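# Unclip both clips from the cell, leads left plugged

## Task

Lift both clips off the cell and set them down somewhere away from it. The strips must not get bent, and the leads must stay plugged in.

## Robot and tools

Robot: two arms, left_arm and right_arm, each with six joints and a two-finger gripper. Joint order in every row and every per-joint list: waist, shoulder, elbow, forearm roll, wrist pitch, wrist roll. Wrist pitch has its sign flipped on both arms, in commands and in all readings. Stated ranges in rad are: waist -6.283..6.283, shoulder -2.059..2.094, elbow -3.927..0.192, forearm roll -6.283..6.283, wrist pitch -1.693..3.142 (so -3.142..1.693 in the numbers you send and read), wrist roll -6.283..6.283. The true end of each joint may sit up to 0.010 rad either side of these.

Frame: all hand positions, orientations, velocities and targets are in the scene frame. Its origin is at table-top height, halfway between the two nominal bases. +z points up, +x points out over the table, and left_arm is on the +y side. This is not the same as left or right in the images. The measured bases are left_arm (+0.024, +0.309, 0) m and right_arm (+0.055, -0.425, 0) m, both nearly unrotated. Reported hand poses can be a few cm off, more at long reach. A gripper's fingers point along its +z and close along its y. end_effector_position is the point between the pads when the fingers are closed, about 2 cm short of the fingertips.

Row format, shared by execute_actions and move: one flat list of 14 numbers, each in [-1, 1], covering both arms even if only one moves. The first 7 are left_arm's six joint numbers and its opening. The last 7 are the same for right_arm. Joint numbers are offsets, not poses: 1.0 equals 2.207 rad. They are measured from the Joint targets as they stood when the action (or move) started, not from the previous row, so sending the same offset again moves the joint further. Opening is absolute: +1 fully open, -1 closed. To leave a gripper unchanged, resend its current command, because 0 means half-open.

execute_actions(actions, cameras): actions is a list of up to 15 actions. Each action is a list of up to 15 rows, one row per 1/30 s step. A short action holds its last row until step 15. An action is refused for both arms if it would push a joint more than 0.010 rad beyond its range. A bad first action rejects the whole call. Images come back only when actions is empty or cameras names them ("all" or a list of names).

move(target, speed, blend, opening_speed, blocking, cameras): target is one 14-number row, or a list of up to 15 rows. Every row in the list is an offset from the same starting Joint targets. Joints travel together along interpolated paths, so hands trace curves. The path does not avoid obstacles or the other arm. speed is in rad/s for the joint with the farthest to go, from 0.01 to 3.14, default 0.5; give one value, or one per target. blend is in rad and rounds corners in a list; 0 means stop at each target. opening_speed is the rate of the opening command per second on the -1..+1 scale, minimum 0.2. blocking=false returns after about 0.5 s while the move carries on. Moves last at least 0.5 s and no more than 10 s. The result adds a "move:" line. done means at rest and within 0.01 rad. off_target means at rest but further off. moving, held or fault may also appear, plus limits=held if steps were withheld. done does not tell you whether anything was touched.

wait(seconds 0..10, cameras): lets the scene run with the last commands held. stop(cameras): brakes a running move. zoom_image(camera, region): camera is cam_left_wrist or cam_right_wrist; region is [x0, y0, x1, y1] in pixels from the top-left, at most 504 by 504, on the newest image. clear_fault(arm): clears a torque fault that a result has already reported. finished_scene(scene): ends the current scene, given its number, and cannot be undone. Finish only once both clips rest clear of the cell with no help from the robot.

Results: Joint positions (rad) and Joint velocities give one block per arm, ending with the pad gap in m (0.084 fully open). Joint targets is the base for your next offsets. Tool commands lists the present gripper commands. grip_measured is the measured opening on the command scale; to hold an object, command clearly below it. Joint torques are total drive output in N m, noisy and offset, with positive meaning toward larger angles. Other lines to watch: "joint sent to its limit", "joint command not followed" (the inter-arm clearance check held a command), "within noise" velocities, MOTOR HOT, OVER-TEMPERATURE FAULT and torque faults. Cameras are cam_left_wrist and cam_right_wrist, both 896x504. Their images may lag while the arm moves.

Cautions: anything that leaves the table, or is left off it, is a failure. Contact between the arms, including one gripper squeezing the other's fingers, can end the scene. Avoid fast impacts, hard pressing and dropping parts, and never hit fixed objects hard. Contact torque at a joint's load limit causes a torque fault. The limits in N m are waist 46.2, shoulder 46.3, elbow 28.5, forearm roll 28.5, wrist pitch 15.3, wrist roll 16. After a fault the arm stops until clear_fault. To release a push, command targets back past the measured positions. Holding loads, reaching far out, or straining against something heats the motors, and at 80 °C the arm locks for 30 to 60 s. Handle the strips gently so they do not bend, and do not pull the leads out.

Each tool is called after "Emit:" as a command line: name --argument value for each argument, lists and objects as JSON in quotes; but a table of rows of numbers goes row by row, as --pt "numbers of a row", without its own name.

## Session

Emit:
execute_actions --actions '[]'

Scene clock: 0.00 s.
left_arm: end_effector_position=(+0.2506, +0.5107, +0.3776) grip_measured=+1.00 end_effector_quat_wxyz=(-0.144, -0.387, +0.856, -0.312) | right_arm: end_effector_position=(+0.4827, -0.0673, +0.1785) grip_measured=+1.00 end_effector_quat_wxyz=(+0.005, +0.988, -0.063, +0.139)
Joint positions: left_arm=[1.039 -0.118 -1.385 -0.38 -2.103 -3.038 0.084] | right_arm=[0.735 0.203 -1.187 -0.292 -0.822 1.075 0.084]
Joint velocities: within noise
Joint torques (N m): no reading
Joint targets: left_arm=[1.039 -0.118 -1.385 -0.380 -2.103 -3.038] | right_arm=[0.735 0.203 -1.187 -0.292 -0.822 1.075]
Tool commands: left_gripper/opening=+1.0 right_gripper/opening=+1.0

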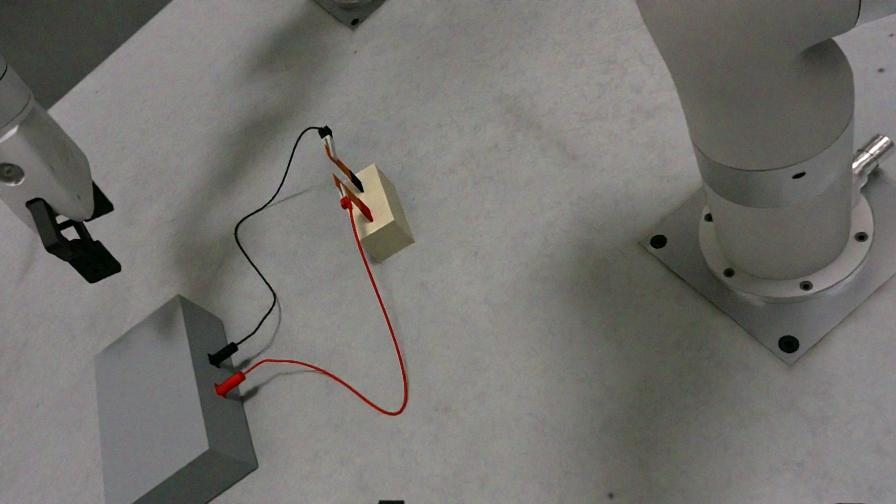

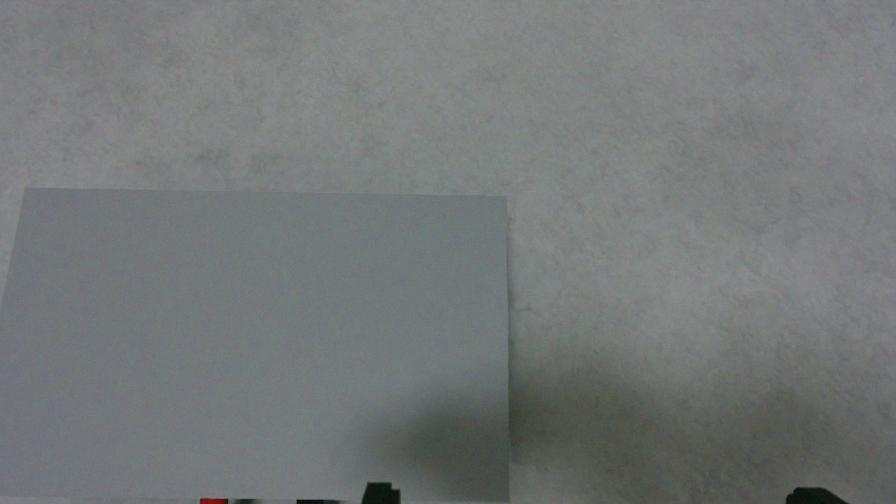

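Emit:
zoom_image --camera "cam_left_wrist" --region '[290, 110, 430, 270]'

Scaled by 3.150 from the camera's 896x504 image, which has a finer 1280x720 frame.

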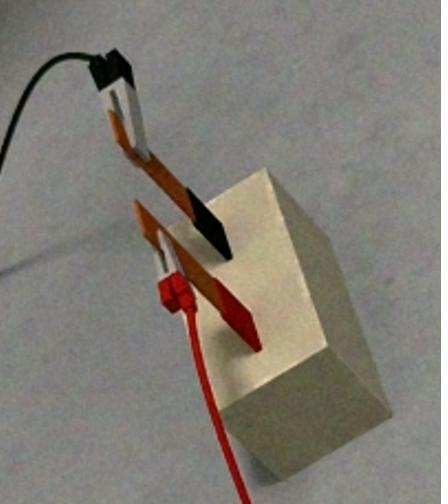

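Emit:
move --pt "0 0 0 0 0 0 1 -0.424 0 0 0 0 0 1" --pt "-0.894 0.159 -0.08 0.172 0.2605 -0.047 1 -0.424 0 0 0 0 0 1" --speed 0.8 --cameras '["cam_left_wrist"]'

Scene clock: 108.00 s.
left_arm: end_effector_position=(+0.3199, -0.0864, +0.2629) grip_measured=+1.00 end_effector_quat_wxyz=(-0.089, +0.445, +0.890, +0.044) | right_arm: end_effector_position=(+0.5970, -0.5573, +0.1785) grip_measured=+1.00 end_effector_quat_wxyz=(+0.068, +0.853, -0.502, +0.122)
Joint positions: left_arm=[-0.934 0.233 -1.561 -0.001 -1.528 -3.141 0.084] | right_arm=[-0.201 0.203 -1.187 -0.292 -0.822 1.075 0.084]
Joint torques (N m): left_arm=[-5.21 -23.72 -12.51 2.45 2.52 -1.39] | right_arm=[-8.22 -32.97 -16.46 -0.44 1.57 -0.22]
Joint targets: left_arm=[-0.934 0.233 -1.561 -0.001 -1.528 -3.141] | right_arm=[-0.201 0.203 -1.187 -0.292 -0.822 1.075]
move: done
camera_calibration:
cam_left_wrist: T_world_to_cam=[[0.79748, 0.603304, -0.00707272, -0.168949], [0.588191, -0.780007, -0.213589, -0.127697], [-0.134376, 0.166173, -0.976898, 0.44596], [0, 0, 0, 1]] pos_world=[0.26977, -0.0717832, 0.407188]
Images, in order (width x height): cam_left_wrist 896x504.

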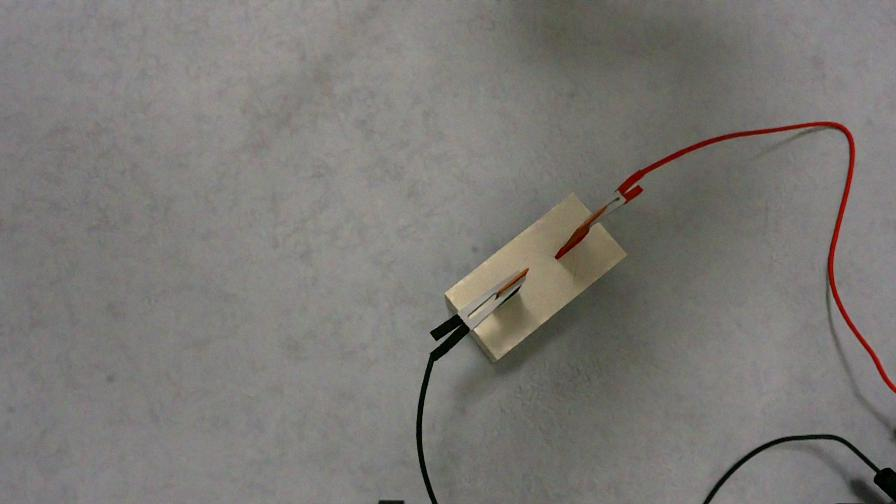

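Emit:
zoom_image --camera "cam_left_wrist" --region '[410, 160, 670, 380]'

Scaled by 1.938 from the camera's 896x504 image, which has a finer 1280x720 frame.

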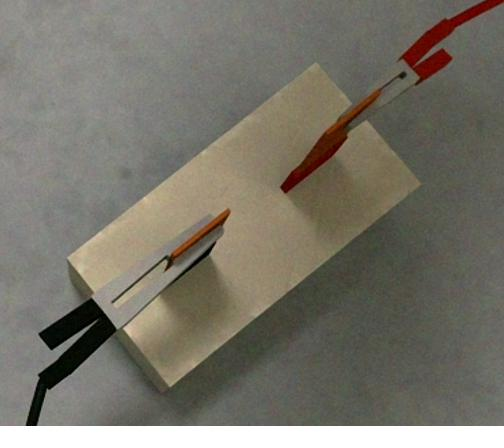

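Emit:
move --target '[-0.0476,-0.1676,0.2714,0,0.1944,0.3643,1,0,0,0,0,0,0,1]' --cameras '["cam_left_wrist"]'

Emit:
zoom_image --camera "cam_left_wrist" --region '[250, 150, 650, 504]'

Scene clock: 173.93 s.
left_arm: end_effector_position=(+0.2446, -0.0613, +0.2182) grip_measured=+1.00 end_effector_quat_wxyz=(+0.000, +0.795, +0.607, +0.000) | right_arm: end_effector_position=(+0.5970, -0.5573, +0.1785) grip_measured=+1.00 end_effector_quat_wxyz=(+0.068, +0.853, -0.502, +0.122)
Joint positions: left_arm=[-1.039 -0.137 -0.962 -0.001 -1.099 -2.337 0.084] | right_arm=[-0.201 0.203 -1.187 -0.292 -0.822 1.075 0.084]
Joint torques (N m): left_arm=[-5.02 -23.13 -10.12 -1.14 3.02 1.48] | right_arm=[-7.93 -32.98 -16.31 -0.38 1.59 -0.2]
Joint targets: left_arm=[-1.039 -0.137 -0.962 -0.001 -1.099 -2.337] | right_arm=[-0.201 0.203 -1.187 -0.292 -0.822 1.075]
move: done
camera_calibration:
cam_left_wrist: T_world_to_cam=[[0.965657, -0.259718, -0.00724059, -0.218421], [-0.259801, -0.965544, -0.0151154, 0.0793606], [-0.00306538, 0.0164774, -0.99986, 0.351741], [0, 0, 0, 1]] pos_world=[0.232616, 0.0141025, 0.35131]
Images, in order (width x height): cam_left_wrist 896x504.

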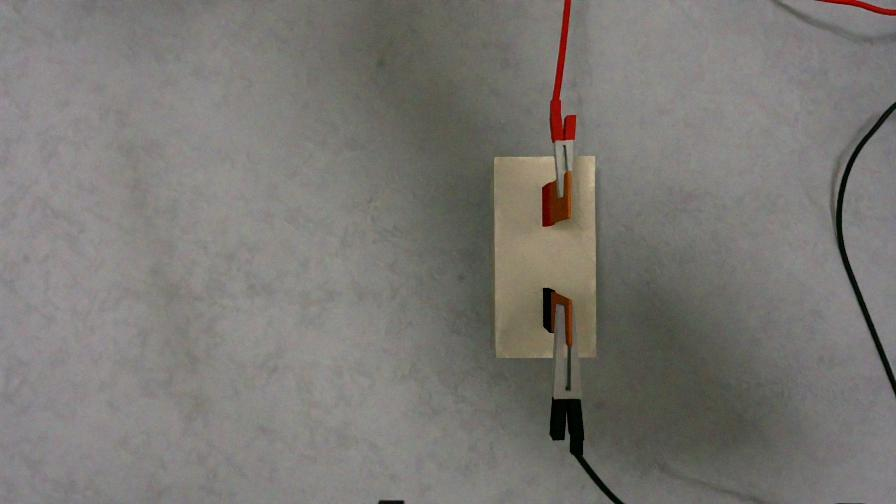

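Scaled by 1.260 from the camera's 896x504 image, which has a finer 1280x720 frame.

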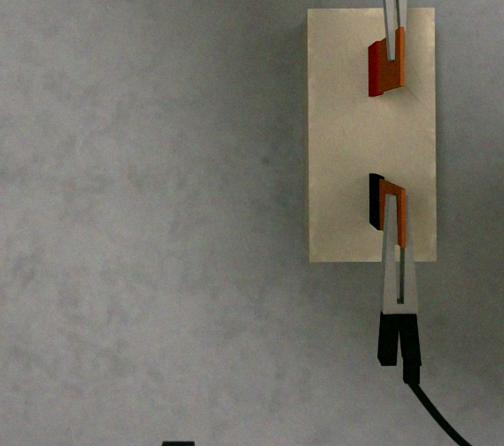

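Emit:
move --target '[0.0136,0.0394,0.0512,0,0.0906,0.0136,1,0,0,0,0,0,0,1]' --cameras '["cam_left_wrist"]' --speed 0.3

Scene clock: 225.80 s.
left_arm: end_effector_position=(+0.2562, -0.0554, +0.1500) grip_measured=+1.00 end_effector_quat_wxyz=(+0.000, +0.795, +0.607, +0.000) | right_arm: end_effector_position=(+0.5970, -0.5573, +0.1785) grip_measured=+1.00 end_effector_quat_wxyz=(+0.068, +0.853, -0.502, +0.122)
Joint positions: left_arm=[-1.009 -0.05 -0.849 -0.001 -0.899 -2.307 0.084] | right_arm=[-0.201 0.203 -1.187 -0.292 -0.822 1.075 0.084]
Joint torques (N m): left_arm=[4.87 -16.55 -9.29 -1.13 3.01 1.45] | right_arm=[-7.93 -32.86 -16.34 -0.33 1.64 -0.19]
Joint targets: left_arm=[-1.009 -0.050 -0.849 -0.001 -0.899 -2.307] | right_arm=[-0.201 0.203 -1.187 -0.292 -0.822 1.075]
move: done
camera_calibration:
cam_left_wrist: T_world_to_cam=[[0.96569, -0.259599, -0.00714443, -0.228647], [-0.259681, -0.965576, -0.0151428, 0.0869229], [-0.00296743, 0.0164785, -0.99986, 0.283467], [0, 0, 0, 1]] pos_world=[0.244216, 0.0199028, 0.28311]
Images, in order (width x height): cam_left_wrist 896x504.

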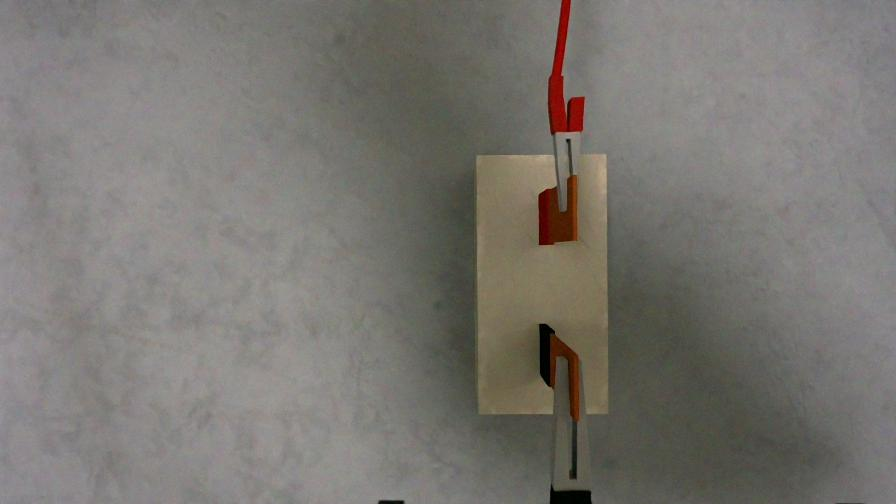

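Emit:
zoom_image --camera "cam_left_wrist" --region '[360, 440, 896, 504]'

Emit:
zoom_image --camera "cam_left_wrist" --region '[500, 300, 650, 504]'

Region (360, 440, 896, 504) is 536x64 pixels. A region can be at most 504 by 504 pixels.

Scaled by 2.471 from the camera's 896x504 image, which has a finer 1280x720 frame.

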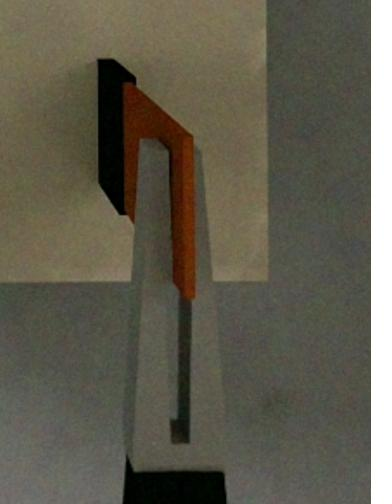

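Emit:
move --target '[0,0,0,0,0,0,-0.3,0,0,0,0,0,0,1]' --cameras '["cam_left_wrist"]' --opening_speed 1

Emit:
zoom_image --camera "cam_left_wrist" --region '[450, 440, 750, 504]'

Scene clock: 256.03 s.
left_arm: end_effector_position=(+0.2562, -0.0554, +0.1500) grip_measured=-0.32 end_effector_quat_wxyz=(+0.000, +0.795, +0.607, +0.000) | right_arm: end_effector_position=(+0.5970, -0.5573, +0.1785) grip_measured=+1.00 end_effector_quat_wxyz=(+0.068, +0.853, -0.502, +0.122)
Joint positions: left_arm=[-1.009 -0.05 -0.849 -0.001 -0.899 -2.307 0.03] | right_arm=[-0.201 0.203 -1.187 -0.292 -0.822 1.075 0.084]
Joint torques (N m): left_arm=[4.92 -16.58 -9.71 -1.08 1.26 1.35] | right_arm=[-7.83 -32.8 -16.33 -0.29 1.62 -0.23]
Joint targets: left_arm=[-1.009 -0.050 -0.849 -0.001 -0.899 -2.307] | right_arm=[-0.201 0.203 -1.187 -0.292 -0.822 1.075]
move: done
camera_calibration:
cam_left_wrist: T_world_to_cam=[[0.96569, -0.259599, -0.00714443, -0.228647], [-0.259681, -0.965576, -0.0151428, 0.0869229], [-0.00296743, 0.0164785, -0.99986, 0.283467], [0, 0, 0, 1]] pos_world=[0.244216, 0.0199028, 0.28311]
Images, in order (width x height): cam_left_wrist 896x504.

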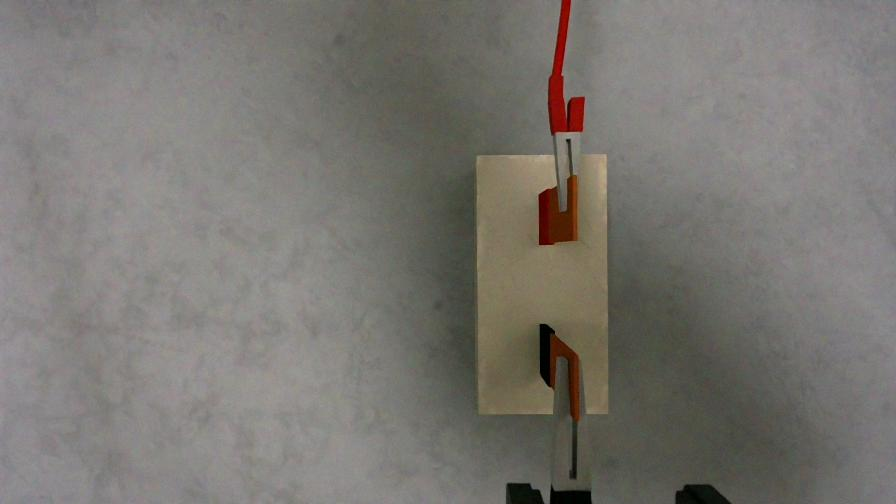

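Scaled by 1.680 from the camera's 896x504 image, which has a finer 1280x720 frame.

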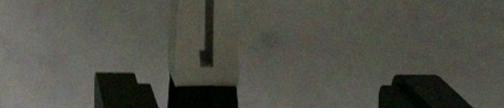

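Emit:
move --target '[-0.003,0.0154,0.0192,0,0.0346,-0.0034,-0.3,0,0,0,0,0,0,1]' --cameras '["cam_left_wrist"]' --speed 0.1

Emit:
zoom_image --camera "cam_left_wrist" --region '[450, 350, 750, 504]'

Scene clock: 287.03 s.
left_arm: end_effector_position=(+0.2523, -0.0546, +0.1248) grip_measured=-0.32 end_effector_quat_wxyz=(+0.000, +0.794, +0.608, +0.000) | right_arm: end_effector_position=(+0.5970, -0.5573, +0.1785) grip_measured=+1.00 end_effector_quat_wxyz=(+0.068, +0.853, -0.502, +0.122)
Joint positions: left_arm=[-1.016 -0.016 -0.807 -0.001 -0.823 -2.315 0.03] | right_arm=[-0.201 0.203 -1.187 -0.292 -0.822 1.075 0.084]
Joint torques (N m): left_arm=[-4.95 -16.7 -9.13 -1.17 2.97 -1.4] | right_arm=[-8 -33.08 -16.3 -0.18 1.65 -0.27]
Joint targets: left_arm=[-1.016 -0.016 -0.807 -0.001 -0.823 -2.315] | right_arm=[-0.201 0.203 -1.187 -0.292 -0.822 1.075]
move: done
camera_calibration:
cam_left_wrist: T_world_to_cam=[[0.965929, -0.25871, -0.00714743, -0.224804], [-0.258791, -0.965814, -0.0151536, 0.0861676], [-0.00298271, 0.016487, -0.99986, 0.258247], [0, 0, 0, 1]] pos_world=[0.240214, 0.0208052, 0.25791]
Images, in order (width x height): cam_left_wrist 896x504.

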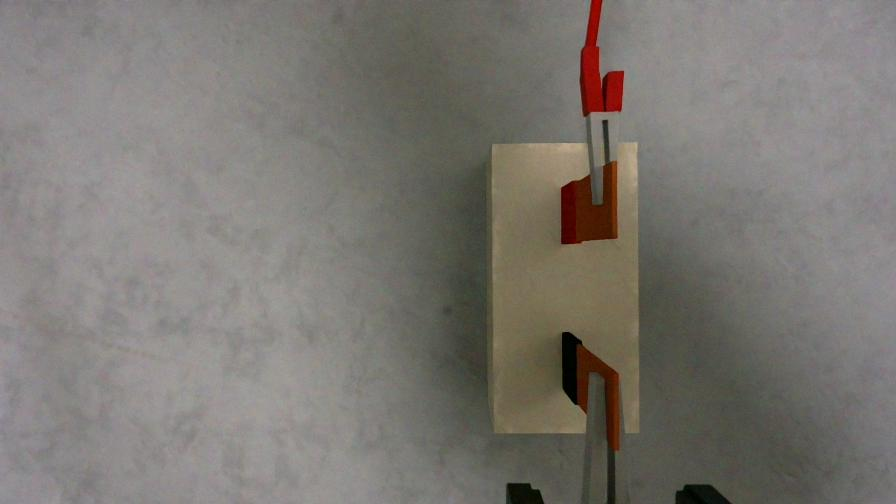

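Scaled by 1.680 from the camera's 896x504 image, which has a finer 1280x720 frame.

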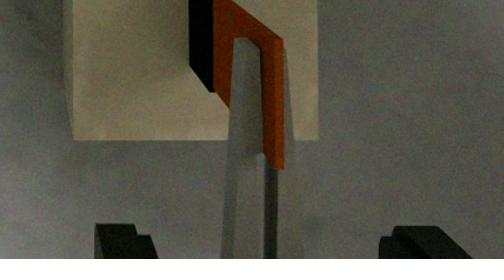

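Emit:
move --target '[-0.0112,0.0140,-0.0162,0,-0.0022,-0.0118,-0.3,0,0,0,0,0,0,1]' --cameras '["cam_left_wrist"]' --speed 0.1

Emit:
zoom_image --camera "cam_left_wrist" --region '[450, 350, 750, 504]'

Scene clock: 335.83 s.
left_arm: end_effector_position=(+0.2482, -0.0684, +0.1246) grip_measured=-0.32 end_effector_quat_wxyz=(+0.000, +0.794, +0.608, +0.000) | right_arm: end_effector_position=(+0.5970, -0.5573, +0.1785) grip_measured=+1.00 end_effector_quat_wxyz=(+0.068, +0.853, -0.502, +0.122)
Joint positions: left_arm=[-1.041 0.015 -0.843 -0.001 -0.827 -2.341 0.03] | right_arm=[-0.201 0.203 -1.187 -0.292 -0.822 1.075 0.084]
Joint torques (N m): left_arm=[-4.94 -17.5 -11.71 -1.06 0.33 -1.37] | right_arm=[-7.76 -32.96 -16.31 -0.19 1.61 -0.23]
Joint targets: left_arm=[-1.041 0.015 -0.843 -0.001 -0.827 -2.341] | right_arm=[-0.201 0.203 -1.187 -0.292 -0.822 1.075]
move: done
camera_calibration:
cam_left_wrist: T_world_to_cam=[[0.96628, -0.257396, -0.00715185, -0.224406], [-0.257477, -0.966165, -0.0151696, 0.0714486], [-0.00300528, 0.0164995, -0.999859, 0.258268], [0, 0, 0, 1]] pos_world=[0.236012, 0.00700875, 0.25771]
Images, in order (width x height): cam_left_wrist 896x504.

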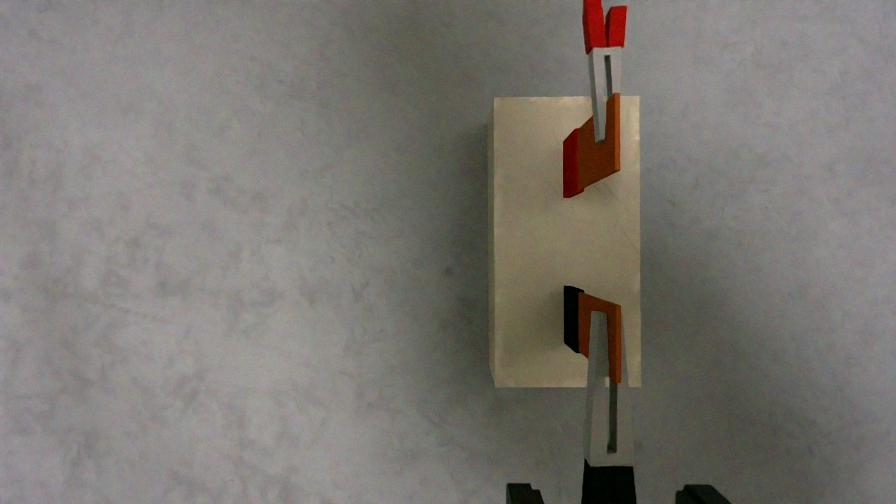

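Scaled by 1.680 from the camera's 896x504 image, which has a finer 1280x720 frame.

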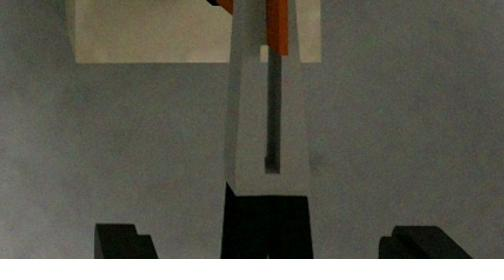

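Emit:
move --target '[0,0.0183,0.0098,0,0.0277,0,-0.3,0,0,0,0,0,0,1]' --cameras '["cam_left_wrist"]' --speed 0.1

Scene clock: 346.23 s.
left_arm: end_effector_position=(+0.2481, -0.0682, +0.1034) grip_measured=-0.32 end_effector_quat_wxyz=(+0.000, +0.794, +0.608, +0.000) | right_arm: end_effector_position=(+0.5970, -0.5573, +0.1785) grip_measured=+1.00 end_effector_quat_wxyz=(+0.068, +0.853, -0.502, +0.122)
Joint positions: left_arm=[-1.041 0.055 -0.821 -0.001 -0.766 -2.341 0.03] | right_arm=[-0.201 0.203 -1.187 -0.292 -0.822 1.075 0.084]
Joint torques (N m): left_arm=[-4.89 -17.96 -8.86 -1.12 2.89 -1.3] | right_arm=[-7.91 -32.94 -16.1 -0.08 1.72 -0.2]
Joint targets: left_arm=[-1.041 0.055 -0.821 -0.001 -0.766 -2.341] | right_arm=[-0.201 0.203 -1.187 -0.292 -0.822 1.075]
move: done
camera_calibration:
cam_left_wrist: T_world_to_cam=[[0.966275, -0.257392, -0.00784089, -0.224297], [-0.257488, -0.966152, -0.0158138, 0.0712568], [-0.00350513, 0.0172995, -0.999844, 0.237279], [0, 0, 0, 1]] pos_world=[0.235912, 0.00700786, 0.23661]
Images, in order (width x height): cam_left_wrist 896x504.

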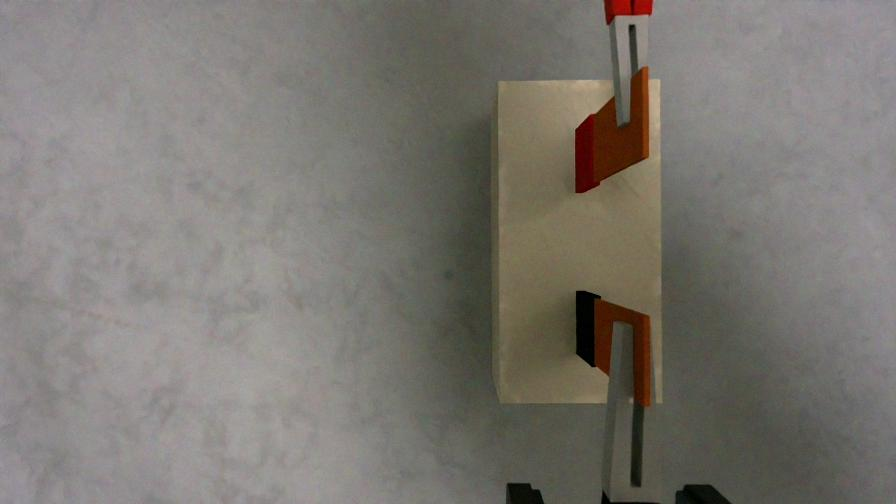

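Emit:
move --pt "-0.0007 -0.001 0.0012 0 0.0001 -0.0007 -0.3 0 0 0 0 0 0 1" --pt "-0.0007 -0.001 0.0012 0 0.0001 -0.0007 -0.68 0 0 0 0 0 0 1" --cameras '["cam_left_wrist"]' --speed 0.1 --opening_speed 0.4

Emit:
zoom_image --camera "cam_left_wrist" --region '[500, 270, 750, 504]'

Scene clock: 365.37 s.
left_arm: end_effector_position=(+0.2471, -0.0679, +0.1034) grip_measured=-0.70 end_effector_quat_wxyz=(+0.000, +0.794, +0.608, +0.000) | right_arm: end_effector_position=(+0.5970, -0.5573, +0.1785) grip_measured=+1.00 end_effector_quat_wxyz=(+0.068, +0.853, -0.502, +0.122)
Joint positions: left_arm=[-1.042 0.053 -0.819 -0.001 -0.766 -2.342 0.013] | right_arm=[-0.201 0.203 -1.187 -0.292 -0.822 1.075 0.084]
Joint torques (N m): left_arm=[-4.54 -25.49 -9.19 -1.06 2.89 -1.33] | right_arm=[-7.84 -32.9 -16.15 -0.13 1.68 -0.23]
Joint targets: left_arm=[-1.042 0.053 -0.819 -0.001 -0.766 -2.342] | right_arm=[-0.201 0.203 -1.187 -0.292 -0.822 1.075]
move: done
camera_calibration:
cam_left_wrist: T_world_to_cam=[[0.966274, -0.257392, -0.00798899, -0.223315], [-0.25749, -0.966149, -0.0159813, 0.071355], [-0.00360509, 0.0174994, -0.99984, 0.237292], [0, 0, 0, 1]] pos_world=[0.235012, 0.00730763, 0.23661]
Images, in order (width x height): cam_left_wrist 896x504.

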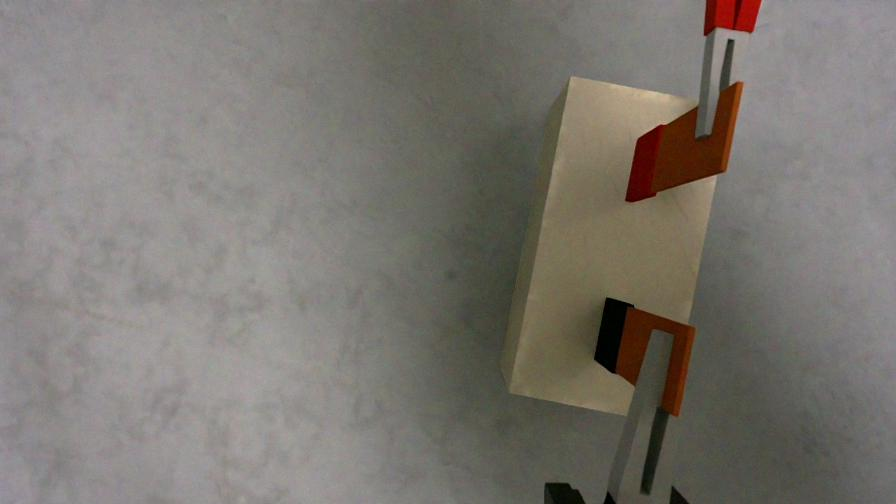

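Scaled by 2.016 from the camera's 896x504 image, which has a finer 1280x720 frame.

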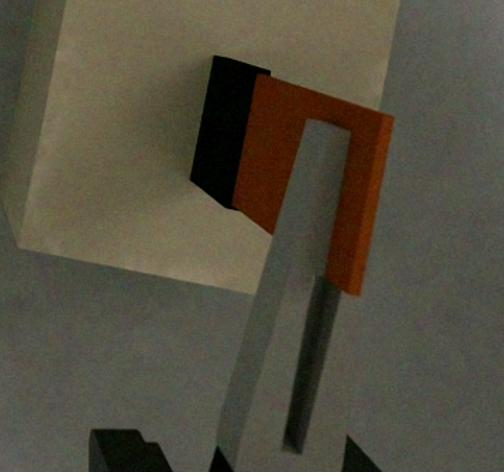

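Emit:
move --target '[0,0,0,0,0,0,-0.8,0,0,0,0,0,0,1]' --cameras '["cam_left_wrist"]' --opening_speed 0.3

Emit:
zoom_image --camera "cam_left_wrist" --region '[500, 270, 750, 504]'

Scene clock: 404.70 s.
left_arm: end_effector_position=(+0.2471, -0.0679, +0.1034) grip_measured=-0.81 end_effector_quat_wxyz=(+0.000, +0.794, +0.608, +0.000) | right_arm: end_effector_position=(+0.5970, -0.5573, +0.1785) grip_measured=+1.00 end_effector_quat_wxyz=(+0.068, +0.853, -0.502, +0.122)
Joint positions: left_arm=[-1.042 0.053 -0.819 -0.001 -0.766 -2.342 0.009] | right_arm=[-0.201 0.203 -1.187 -0.292 -0.822 1.075 0.084]
Joint torques (N m): left_arm=[-2.14 -25.35 -10.31 -1.11 2.77 -0.84] | right_arm=[-7.88 -32.79 -16.05 -0.12 1.61 -0.23]
Joint targets: left_arm=[-1.042 0.053 -0.819 -0.001 -0.766 -2.342] | right_arm=[-0.201 0.203 -1.187 -0.292 -0.822 1.075]
move: done
camera_calibration:
cam_left_wrist: T_world_to_cam=[[0.966274, -0.257392, -0.00798899, -0.223315], [-0.25749, -0.966149, -0.0159813, 0.071355], [-0.00360509, 0.0174994, -0.99984, 0.237292], [0, 0, 0, 1]] pos_world=[0.235012, 0.00730763, 0.23661]
Images, in order (width x height): cam_left_wrist 896x504.

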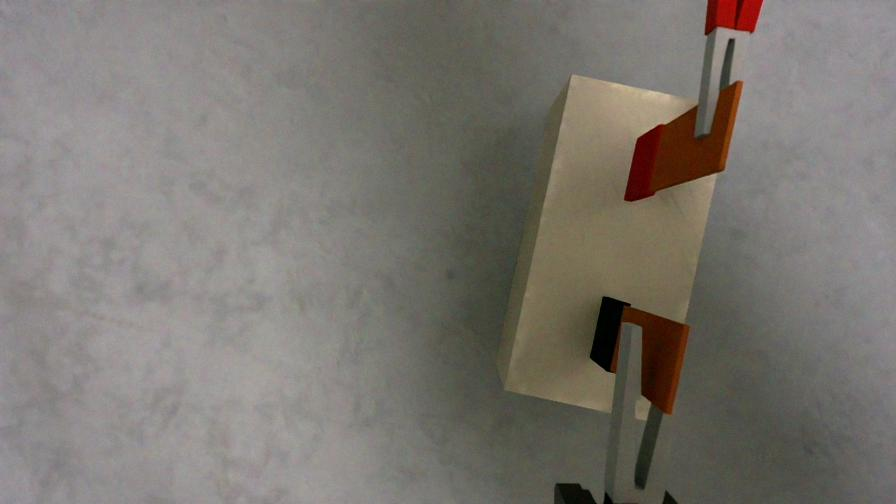

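Scaled by 2.016 from the camera's 896x504 image, which has a finer 1280x720 frame.

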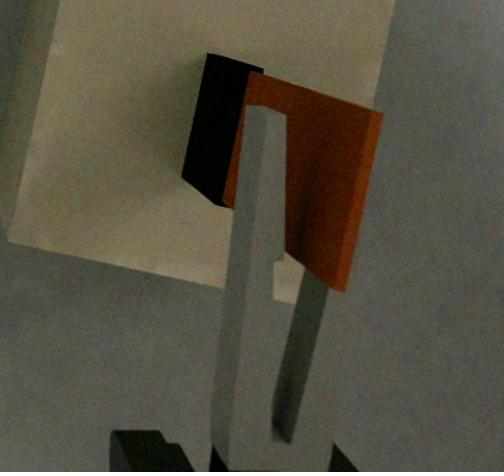

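Emit:
move --target '[0,0,0,0,0,0,-0.92,0,0,0,0,0,0,1]' --cameras '["cam_left_wrist"]' --opening_speed 0.3

Emit:
zoom_image --camera "cam_left_wrist" --region '[500, 270, 750, 504]'

Scene clock: 416.23 s.
left_arm: end_effector_position=(+0.2471, -0.0679, +0.1034) grip_measured=-0.81 end_effector_quat_wxyz=(+0.000, +0.794, +0.608, +0.000) | right_arm: end_effector_position=(+0.5970, -0.5573, +0.1785) grip_measured=+1.00 end_effector_quat_wxyz=(+0.068, +0.853, -0.502, +0.122)
Joint positions: left_arm=[-1.042 0.053 -0.819 -0.001 -0.766 -2.342 0.008] | right_arm=[-0.201 0.203 -1.187 -0.292 -0.822 1.075 0.084]
Joint torques (N m): left_arm=[0.28 -25.39 -10.33 -1.11 2.38 -0.38] | right_arm=[-7.79 -32.97 -16 -0.16 1.75 -0.18]
Joint targets: left_arm=[-1.042 0.053 -0.819 -0.001 -0.766 -2.342] | right_arm=[-0.201 0.203 -1.187 -0.292 -0.822 1.075]
move: done
camera_calibration:
cam_left_wrist: T_world_to_cam=[[0.966274, -0.257392, -0.00798899, -0.223315], [-0.25749, -0.966149, -0.0159813, 0.071355], [-0.00360509, 0.0174994, -0.99984, 0.237292], [0, 0, 0, 1]] pos_world=[0.235012, 0.00730763, 0.23661]
Images, in order (width x height): cam_left_wrist 896x504.

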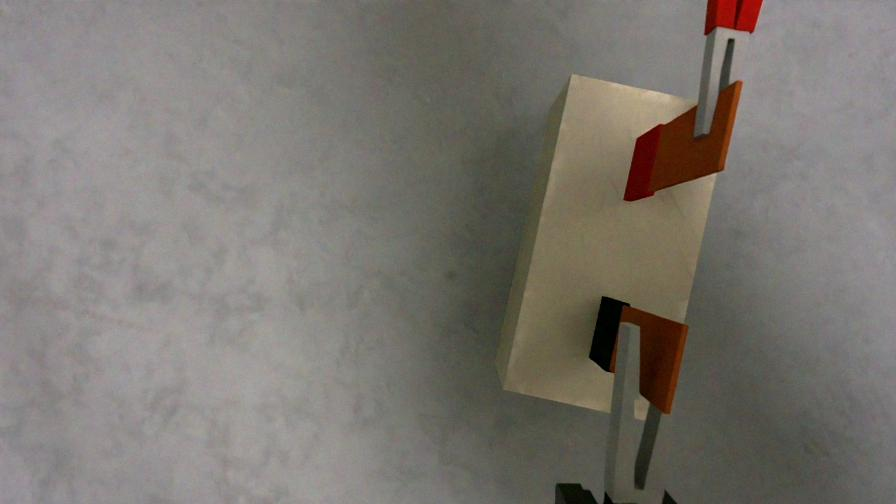

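Scaled by 2.016 from the camera's 896x504 image, which has a finer 1280x720 frame.

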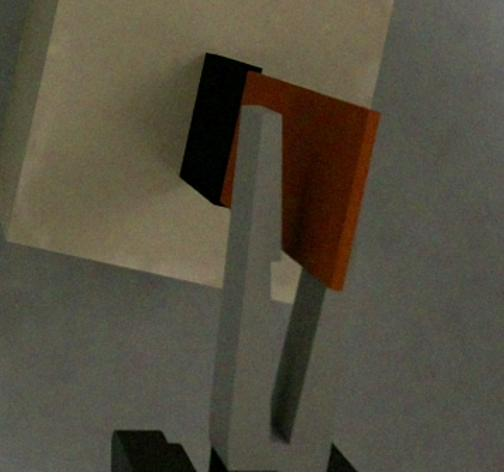

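Emit:
move --pt "0.001 0.0015 -0.0018 0 -0.0001 0.001 -0.95 0 0 0 0 0 0 1" --pt "0.001 -0.0386 -0.0281 0 -0.0665 0.001 -0.95 0 0 0 0 0 0 1" --cameras '["cam_left_wrist"]' --speed 0.1

Scene clock: 441.37 s.
left_arm: end_effector_position=(+0.2485, -0.0683, +0.1534) grip_measured=-0.81 end_effector_quat_wxyz=(+0.000, +0.794, +0.608, +0.000) | right_arm: end_effector_position=(+0.5970, -0.5573, +0.1785) grip_measured=+1.00 end_effector_quat_wxyz=(+0.068, +0.853, -0.502, +0.122)
Joint positions: left_arm=[-1.04 -0.032 -0.881 -0.001 -0.913 -2.34 0.008] | right_arm=[-0.201 0.203 -1.187 -0.292 -0.822 1.075 0.084]
Joint torques (N m): left_arm=[4.69 -24.64 -12.14 -1.07 0.38 1.43] | right_arm=[-7.74 -33.07 -15.97 -0.13 1.68 -0.27]
Joint targets: left_arm=[-1.040 -0.032 -0.881 -0.001 -0.913 -2.340] | right_arm=[-0.201 0.203 -1.187 -0.292 -0.822 1.075]
move: done
camera_calibration:
cam_left_wrist: T_world_to_cam=[[0.966245, -0.257512, -0.00769244, -0.224353], [-0.257604, -0.966124, -0.0156448, 0.0720312], [-0.00340312, 0.0170983, -0.999848, 0.287153], [0, 0, 0, 1]] pos_world=[0.236312, 0.00690776, 0.28651]
Images, in order (width x height): cam_left_wrist 896x504.

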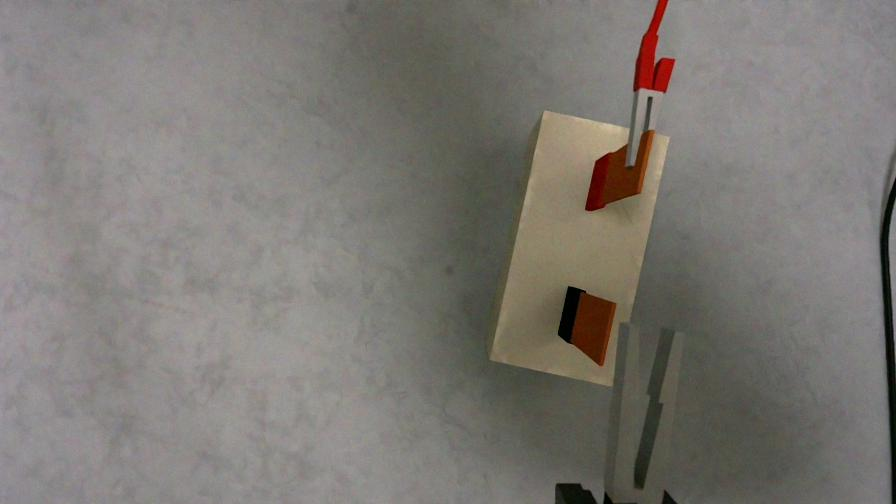

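Emit:
move --pt "-0.08 0.129 -0.1624 0 -0.0334 -0.0802 -0.95 0 0 0 0 0 0 1" --pt "-0.08 0.2236 -0.1205 0 0.1031 -0.0802 -0.95 0 0 0 0 0 0 1" --cameras '["cam_left_wrist"]' --speed 0.2 --blend 0.03

Scene clock: 458.17 s.
left_arm: end_effector_position=(+0.2101, -0.1848, +0.0303) grip_measured=-0.81 end_effector_quat_wxyz=(+0.000, +0.794, +0.608, +0.000) | right_arm: end_effector_position=(+0.5970, -0.5573, +0.1785) grip_measured=+1.00 end_effector_quat_wxyz=(+0.068, +0.853, -0.502, +0.122)
Joint positions: left_arm=[-1.217 0.461 -1.147 -0.001 -0.685 -2.517 0.008] | right_arm=[-0.201 0.203 -1.187 -0.292 -0.822 1.075 0.084]
Joint torques (N m): left_arm=[-4.79 -25.69 -8.28 -0.99 2.97 -1.38] | right_arm=[-7.78 -32.69 -15.93 0.02 1.69 -0.33]
Joint targets: left_arm=[-1.217 0.461 -1.147 -0.001 -0.685 -2.517] | right_arm=[-0.201 0.203 -1.187 -0.292 -0.822 1.075]
move: done
camera_calibration:
cam_left_wrist: T_world_to_cam=[[0.966383, -0.256994, -0.00759729, -0.218155], [-0.257085, -0.966262, -0.0156771, -0.052355], [-0.00331204, 0.0171033, -0.999848, 0.165914], [0, 0, 0, 1]] pos_world=[0.197911, -0.109491, 0.16341]
Images, in order (width x height): cam_left_wrist 896x504.

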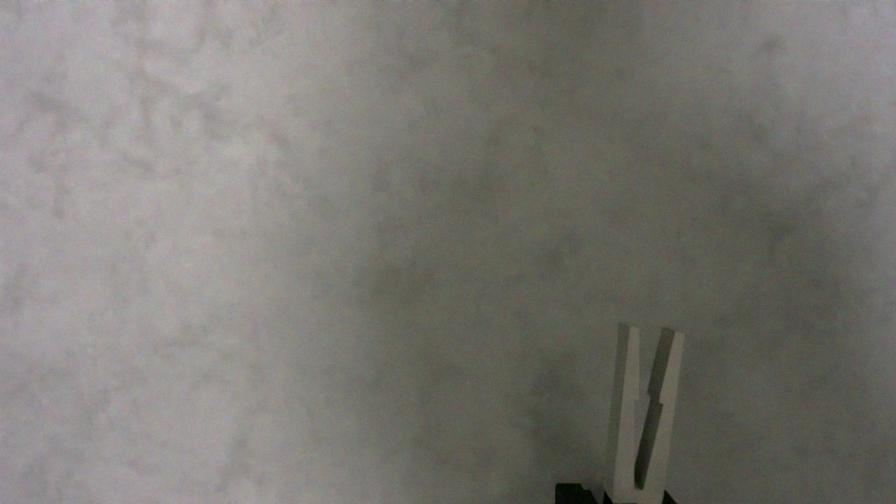

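Emit:
move --pt "0 0.0038 0.0015 0 0.0053 0 -0.95 0 0 0 0 0 0 1" --pt "0 0.0038 0.0015 0 0.0053 0 -0.3 0 0 0 0 0 0 1" --pt "0 -0.0946 -0.0419 0 -0.1365 0 -0.3 0 0 0 0 0 0 1" --cameras '["cam_left_wrist"]' --speed '[0.05,0.1,0.25]' --opening_speed 0.3

Scene clock: 470.13 s.
left_arm: end_effector_position=(+0.2101, -0.1848, +0.1532) grip_measured=-0.32 end_effector_quat_wxyz=(+0.000, +0.794, +0.608, +0.000) | right_arm: end_effector_position=(+0.5970, -0.5573, +0.1785) grip_measured=+1.00 end_effector_quat_wxyz=(+0.068, +0.853, -0.502, +0.122)
Joint positions: left_arm=[-1.217 0.253 -1.239 -0.001 -0.987 -2.517 0.03] | right_arm=[-0.201 0.203 -1.187 -0.292 -0.822 1.075 0.084]
Joint torques (N m): left_arm=[-4.47 -31.42 -12.23 -0.87 0.41 -1.02] | right_arm=[-7.95 -32.61 -15.84 0 1.67 -0.29]
Joint targets: left_arm=[-1.217 0.253 -1.239 -0.001 -0.987 -2.517] | right_arm=[-0.201 0.203 -1.187 -0.292 -0.822 1.075]
move: done
camera_calibration:
cam_left_wrist: T_world_to_cam=[[0.966356, -0.257088, -0.00781599, -0.217189], [-0.257183, -0.966235, -0.0157211, -0.0504888], [-0.00351037, 0.0172024, -0.999846, 0.288946], [0, 0, 0, 1]] pos_world=[0.197912, -0.109591, 0.28641]
Images, in order (width x height): cam_left_wrist 896x504.

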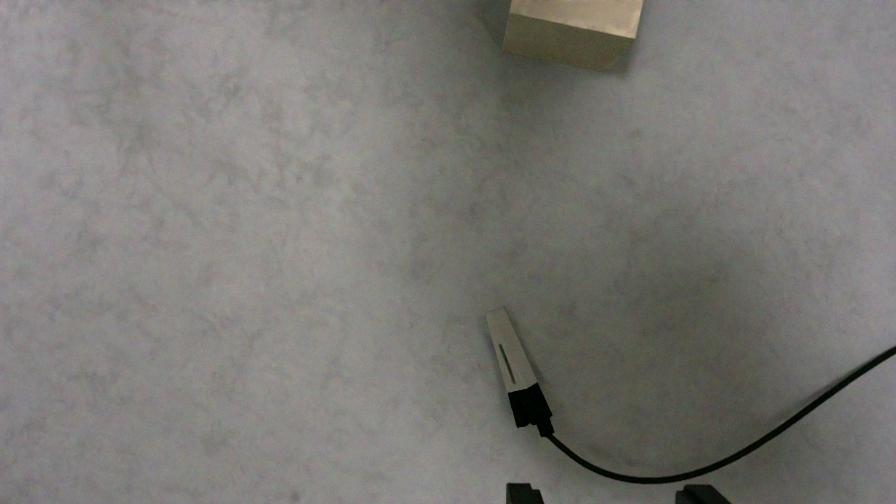

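Emit:
move --target '[0,-0.2266,0.2542,0,0.0281,-0.6,-0.3,0,0,0,0,0,0,1]' --speed 0.8

Emit:
move --target '[0.2208,0,0,0,0,-0.507,-0.3,0,0,0,0,0,0,1]' --cameras '["cam_left_wrist"]' --speed 0.6

Scene clock: 500.17 s.
left_arm: end_effector_position=(+0.1576, -0.0458, +0.1604) grip_measured=-0.32 end_effector_quat_wxyz=(+0.000, +0.252, +0.968, +0.000) | right_arm: end_effector_position=(+0.5970, -0.5573, +0.1785) grip_measured=+1.00 end_effector_quat_wxyz=(+0.068, +0.853, -0.502, +0.122)
Joint positions: left_arm=[-1.217 -0.247 -0.678 -0.001 -0.924 -3.841 0.03] | right_arm=[-0.201 0.203 -1.187 -0.292 -0.822 1.075 0.084]
Joint torques (N m): left_arm=[-4.21 -19.67 -9.57 -0.82 3.01 -1.4] | right_arm=[-7.72 -32.62 -15.86 0.06 1.68 -0.26]
Joint targets: left_arm=[-1.217 -0.247 -0.678 -0.001 -0.925 -3.841] | right_arm=[-0.201 0.203 -1.187 -0.292 -0.822 1.075]
move: done

Scene clock: 502.47 s.
left_arm: end_effector_position=(+0.3079, +0.0580, +0.1604) grip_measured=-0.32 end_effector_quat_wxyz=(+0.000, -0.521, +0.853, +0.000) | right_arm: end_effector_position=(+0.5970, -0.5573, +0.1785) grip_measured=+1.00 end_effector_quat_wxyz=(+0.068, +0.853, -0.502, +0.122)
Joint positions: left_arm=[-0.729 -0.247 -0.678 -0.001 -0.924 -4.96 0.03] | right_arm=[-0.201 0.203 -1.187 -0.292 -0.822 1.075 0.084]
Joint torques (N m): left_arm=[4.75 -19.87 -9.71 -0.79 2.37 -1.39] | right_arm=[-7.81 -32.55 -15.78 0.18 1.75 -0.3]
Joint targets: left_arm=[-0.729 -0.247 -0.678 -0.001 -0.925 -4.960] | right_arm=[-0.201 0.203 -1.187 -0.292 -0.822 1.075]
move: done
camera_calibration:
cam_left_wrist: T_world_to_cam=[[-0.890952, 0.454027, -0.00798566, 0.281416], [0.454097, 0.8908, -0.0164763, -0.117179], [-0.00036707, -0.0183059, -0.999832, 0.293344], [0, 0, 0, 1]] pos_world=[0.304046, -0.0180178, 0.293612]
Images, in order (width x height): cam_left_wrist 896x504.

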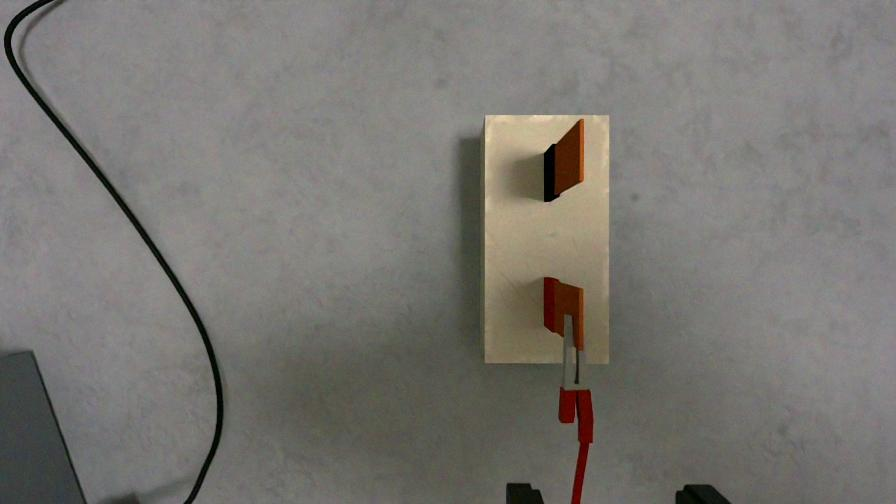

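Emit:
move --target '[-0.0098,0.0353,0.0172,0,0.0526,-0.0098,-0.3,0,0,0,0,0,0,1]' --cameras '["cam_left_wrist"]' --speed 0.15

Emit:
zoom_image --camera "cam_left_wrist" --region '[450, 300, 750, 504]'

Scene clock: 521.03 s.
left_arm: end_effector_position=(+0.3052, +0.0494, +0.1249) grip_measured=-0.32 end_effector_quat_wxyz=(+0.000, -0.521, +0.853, -0.001) | right_arm: end_effector_position=(+0.5970, -0.5573, +0.1785) grip_measured=+1.00 end_effector_quat_wxyz=(+0.068, +0.853, -0.502, +0.122)
Joint positions: left_arm=[-0.751 -0.17 -0.64 -0.001 -0.808 -4.982 0.03] | right_arm=[-0.201 0.203 -1.187 -0.292 -0.822 1.075 0.084]
Joint torques (N m): left_arm=[-5.06 -13.27 -9.02 -0.69 3.06 -1.38] | right_arm=[-7.95 -32.5 -15.78 0.14 1.66 -0.29]
Joint targets: left_arm=[-0.751 -0.170 -0.640 -0.001 -0.808 -4.982] | right_arm=[-0.201 0.203 -1.187 -0.292 -0.822 1.075]
move: done
camera_calibration:
cam_left_wrist: T_world_to_cam=[[-0.891012, 0.453905, -0.0082095, 0.282704], [0.453979, 0.89086, -0.0164763, -0.108839], [-0.000165181, -0.0184076, -0.999831, 0.257627], [0, 0, 0, 1]] pos_world=[0.301346, -0.0266181, 0.258111]
Images, in order (width x height): cam_left_wrist 896x504.

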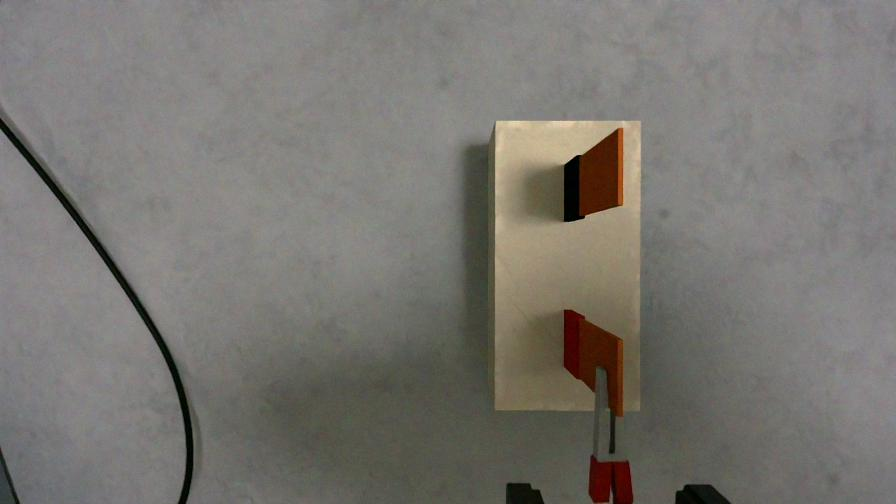

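Scaled by 1.680 from the camera's 896x504 image, which has a finer 1280x720 frame.

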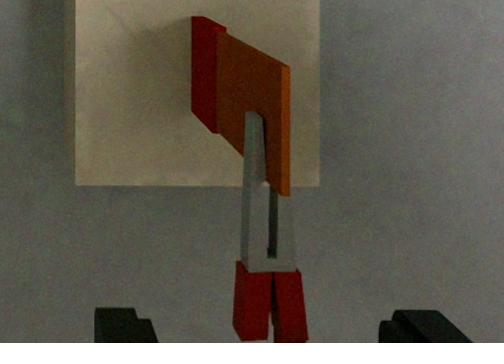

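Emit:
move --pt "-0.0027 0.0264 0.0115 0 0.037 -0.0027 -0.3 0 0 0 0 0 0 1" --pt "-0.0027 0.0264 0.0115 0 0.037 -0.0027 -0.82 0 0 0 0 0 0 1" --cameras '["cam_left_wrist"]' --speed 0.1 --opening_speed 0.3

Emit:
zoom_image --camera "cam_left_wrist" --region '[500, 270, 750, 504]'

Scene clock: 546.07 s.
left_arm: end_effector_position=(+0.3039, +0.0476, +0.0994) grip_measured=-0.84 end_effector_quat_wxyz=(+0.000, -0.521, +0.853, +0.000) | right_arm: end_effector_position=(+0.5970, -0.5573, +0.1785) grip_measured=+1.00 end_effector_quat_wxyz=(+0.068, +0.853, -0.502, +0.122)
Joint positions: left_arm=[-0.757 -0.111 -0.615 -0.001 -0.727 -4.988 0.007] | right_arm=[-0.201 0.203 -1.187 -0.292 -0.822 1.075 0.084]
Joint torques (N m): left_arm=[-4.89 -14.06 -8.85 -0.53 2.81 -1.38] | right_arm=[-7.88 -32.5 -15.66 0.24 1.74 -0.39]
Joint targets: left_arm=[-0.757 -0.111 -0.615 -0.001 -0.727 -4.988] | right_arm=[-0.201 0.203 -1.187 -0.292 -0.822 1.075]
move: done
camera_calibration:
cam_left_wrist: T_world_to_cam=[[-0.891025, 0.453912, -0.00623757, 0.28197], [0.453951, 0.890884, -0.01591, -0.107102], [-0.00166478, -0.0170078, -0.999854, 0.232493], [0, 0, 0, 1]] pos_world=[0.300248, -0.0286197, 0.232514]
Images, in order (width x height): cam_left_wrist 896x504.

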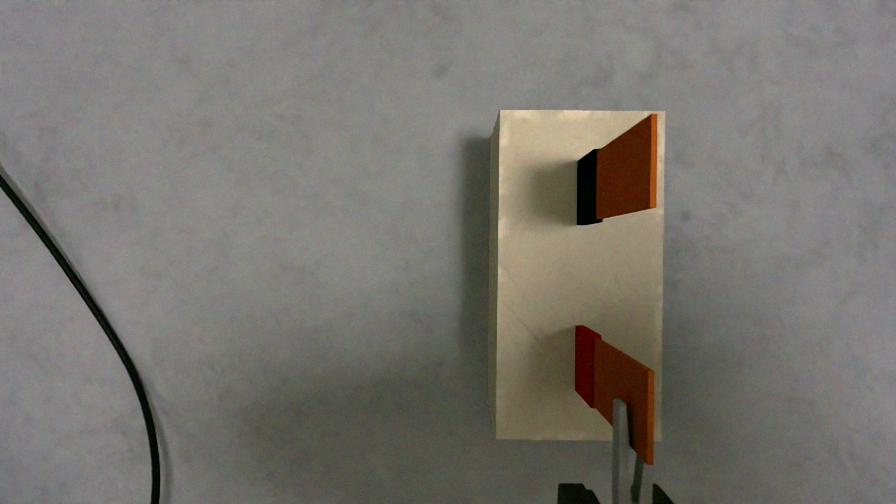

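Scaled by 2.016 from the camera's 896x504 image, which has a finer 1280x720 frame.

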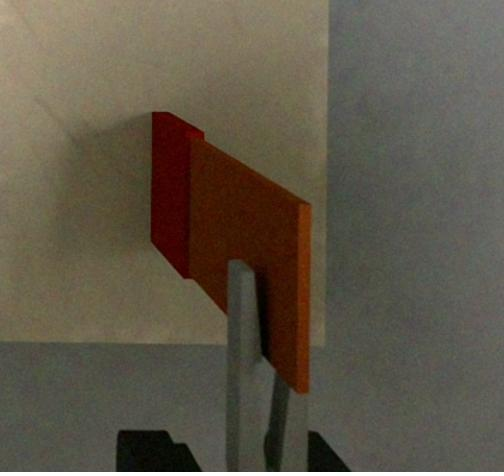

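Emit:
move --pt "0 0 0 0 0 0 -0.95 0 0 0 0 0 0 1" --pt "0 -0.002 0.0024 0 0.0003 0 -0.95 0 0 0 0 0 0 1" --pt "0 -0.049 -0.0256 0 -0.0741 0 -0.95 0 0 0 0 0 0 1" --cameras '["cam_left_wrist"]' --speed 0.1 --opening_speed 0.3

Scene clock: 561.40 s.
left_arm: end_effector_position=(+0.3029, +0.0485, +0.1497) grip_measured=-0.86 end_effector_quat_wxyz=(+0.000, -0.521, +0.853, +0.000) | right_arm: end_effector_position=(+0.5970, -0.5573, +0.1785) grip_measured=+1.00 end_effector_quat_wxyz=(+0.068, +0.853, -0.502, +0.122)
Joint positions: left_arm=[-0.757 -0.219 -0.671 -0.001 -0.89 -4.988 0.006] | right_arm=[-0.201 0.203 -1.187 -0.292 -0.822 1.075 0.084]
Joint torques (N m): left_arm=[-3.9 -20.29 -12.06 -0.51 0.54 -1.37] | right_arm=[-7.77 -32.67 -15.57 0.22 1.81 -0.38]
Joint targets: left_arm=[-0.757 -0.219 -0.671 -0.001 -0.890 -4.988] | right_arm=[-0.201 0.203 -1.187 -0.292 -0.822 1.075]
move: done
camera_calibration:
cam_left_wrist: T_world_to_cam=[[-0.890979, 0.453988, -0.00722421, 0.281115], [0.454044, 0.89083, -0.0163039, -0.106612], [-0.00096624, -0.0178066, -0.999841, 0.282565], [0, 0, 0, 1]] pos_world=[0.299147, -0.0276185, 0.282813]
Images, in order (width x height): cam_left_wrist 896x504.

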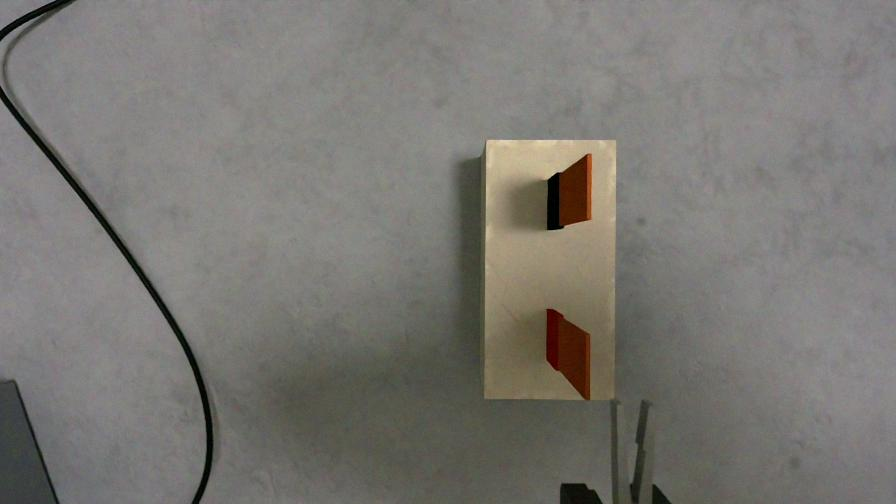

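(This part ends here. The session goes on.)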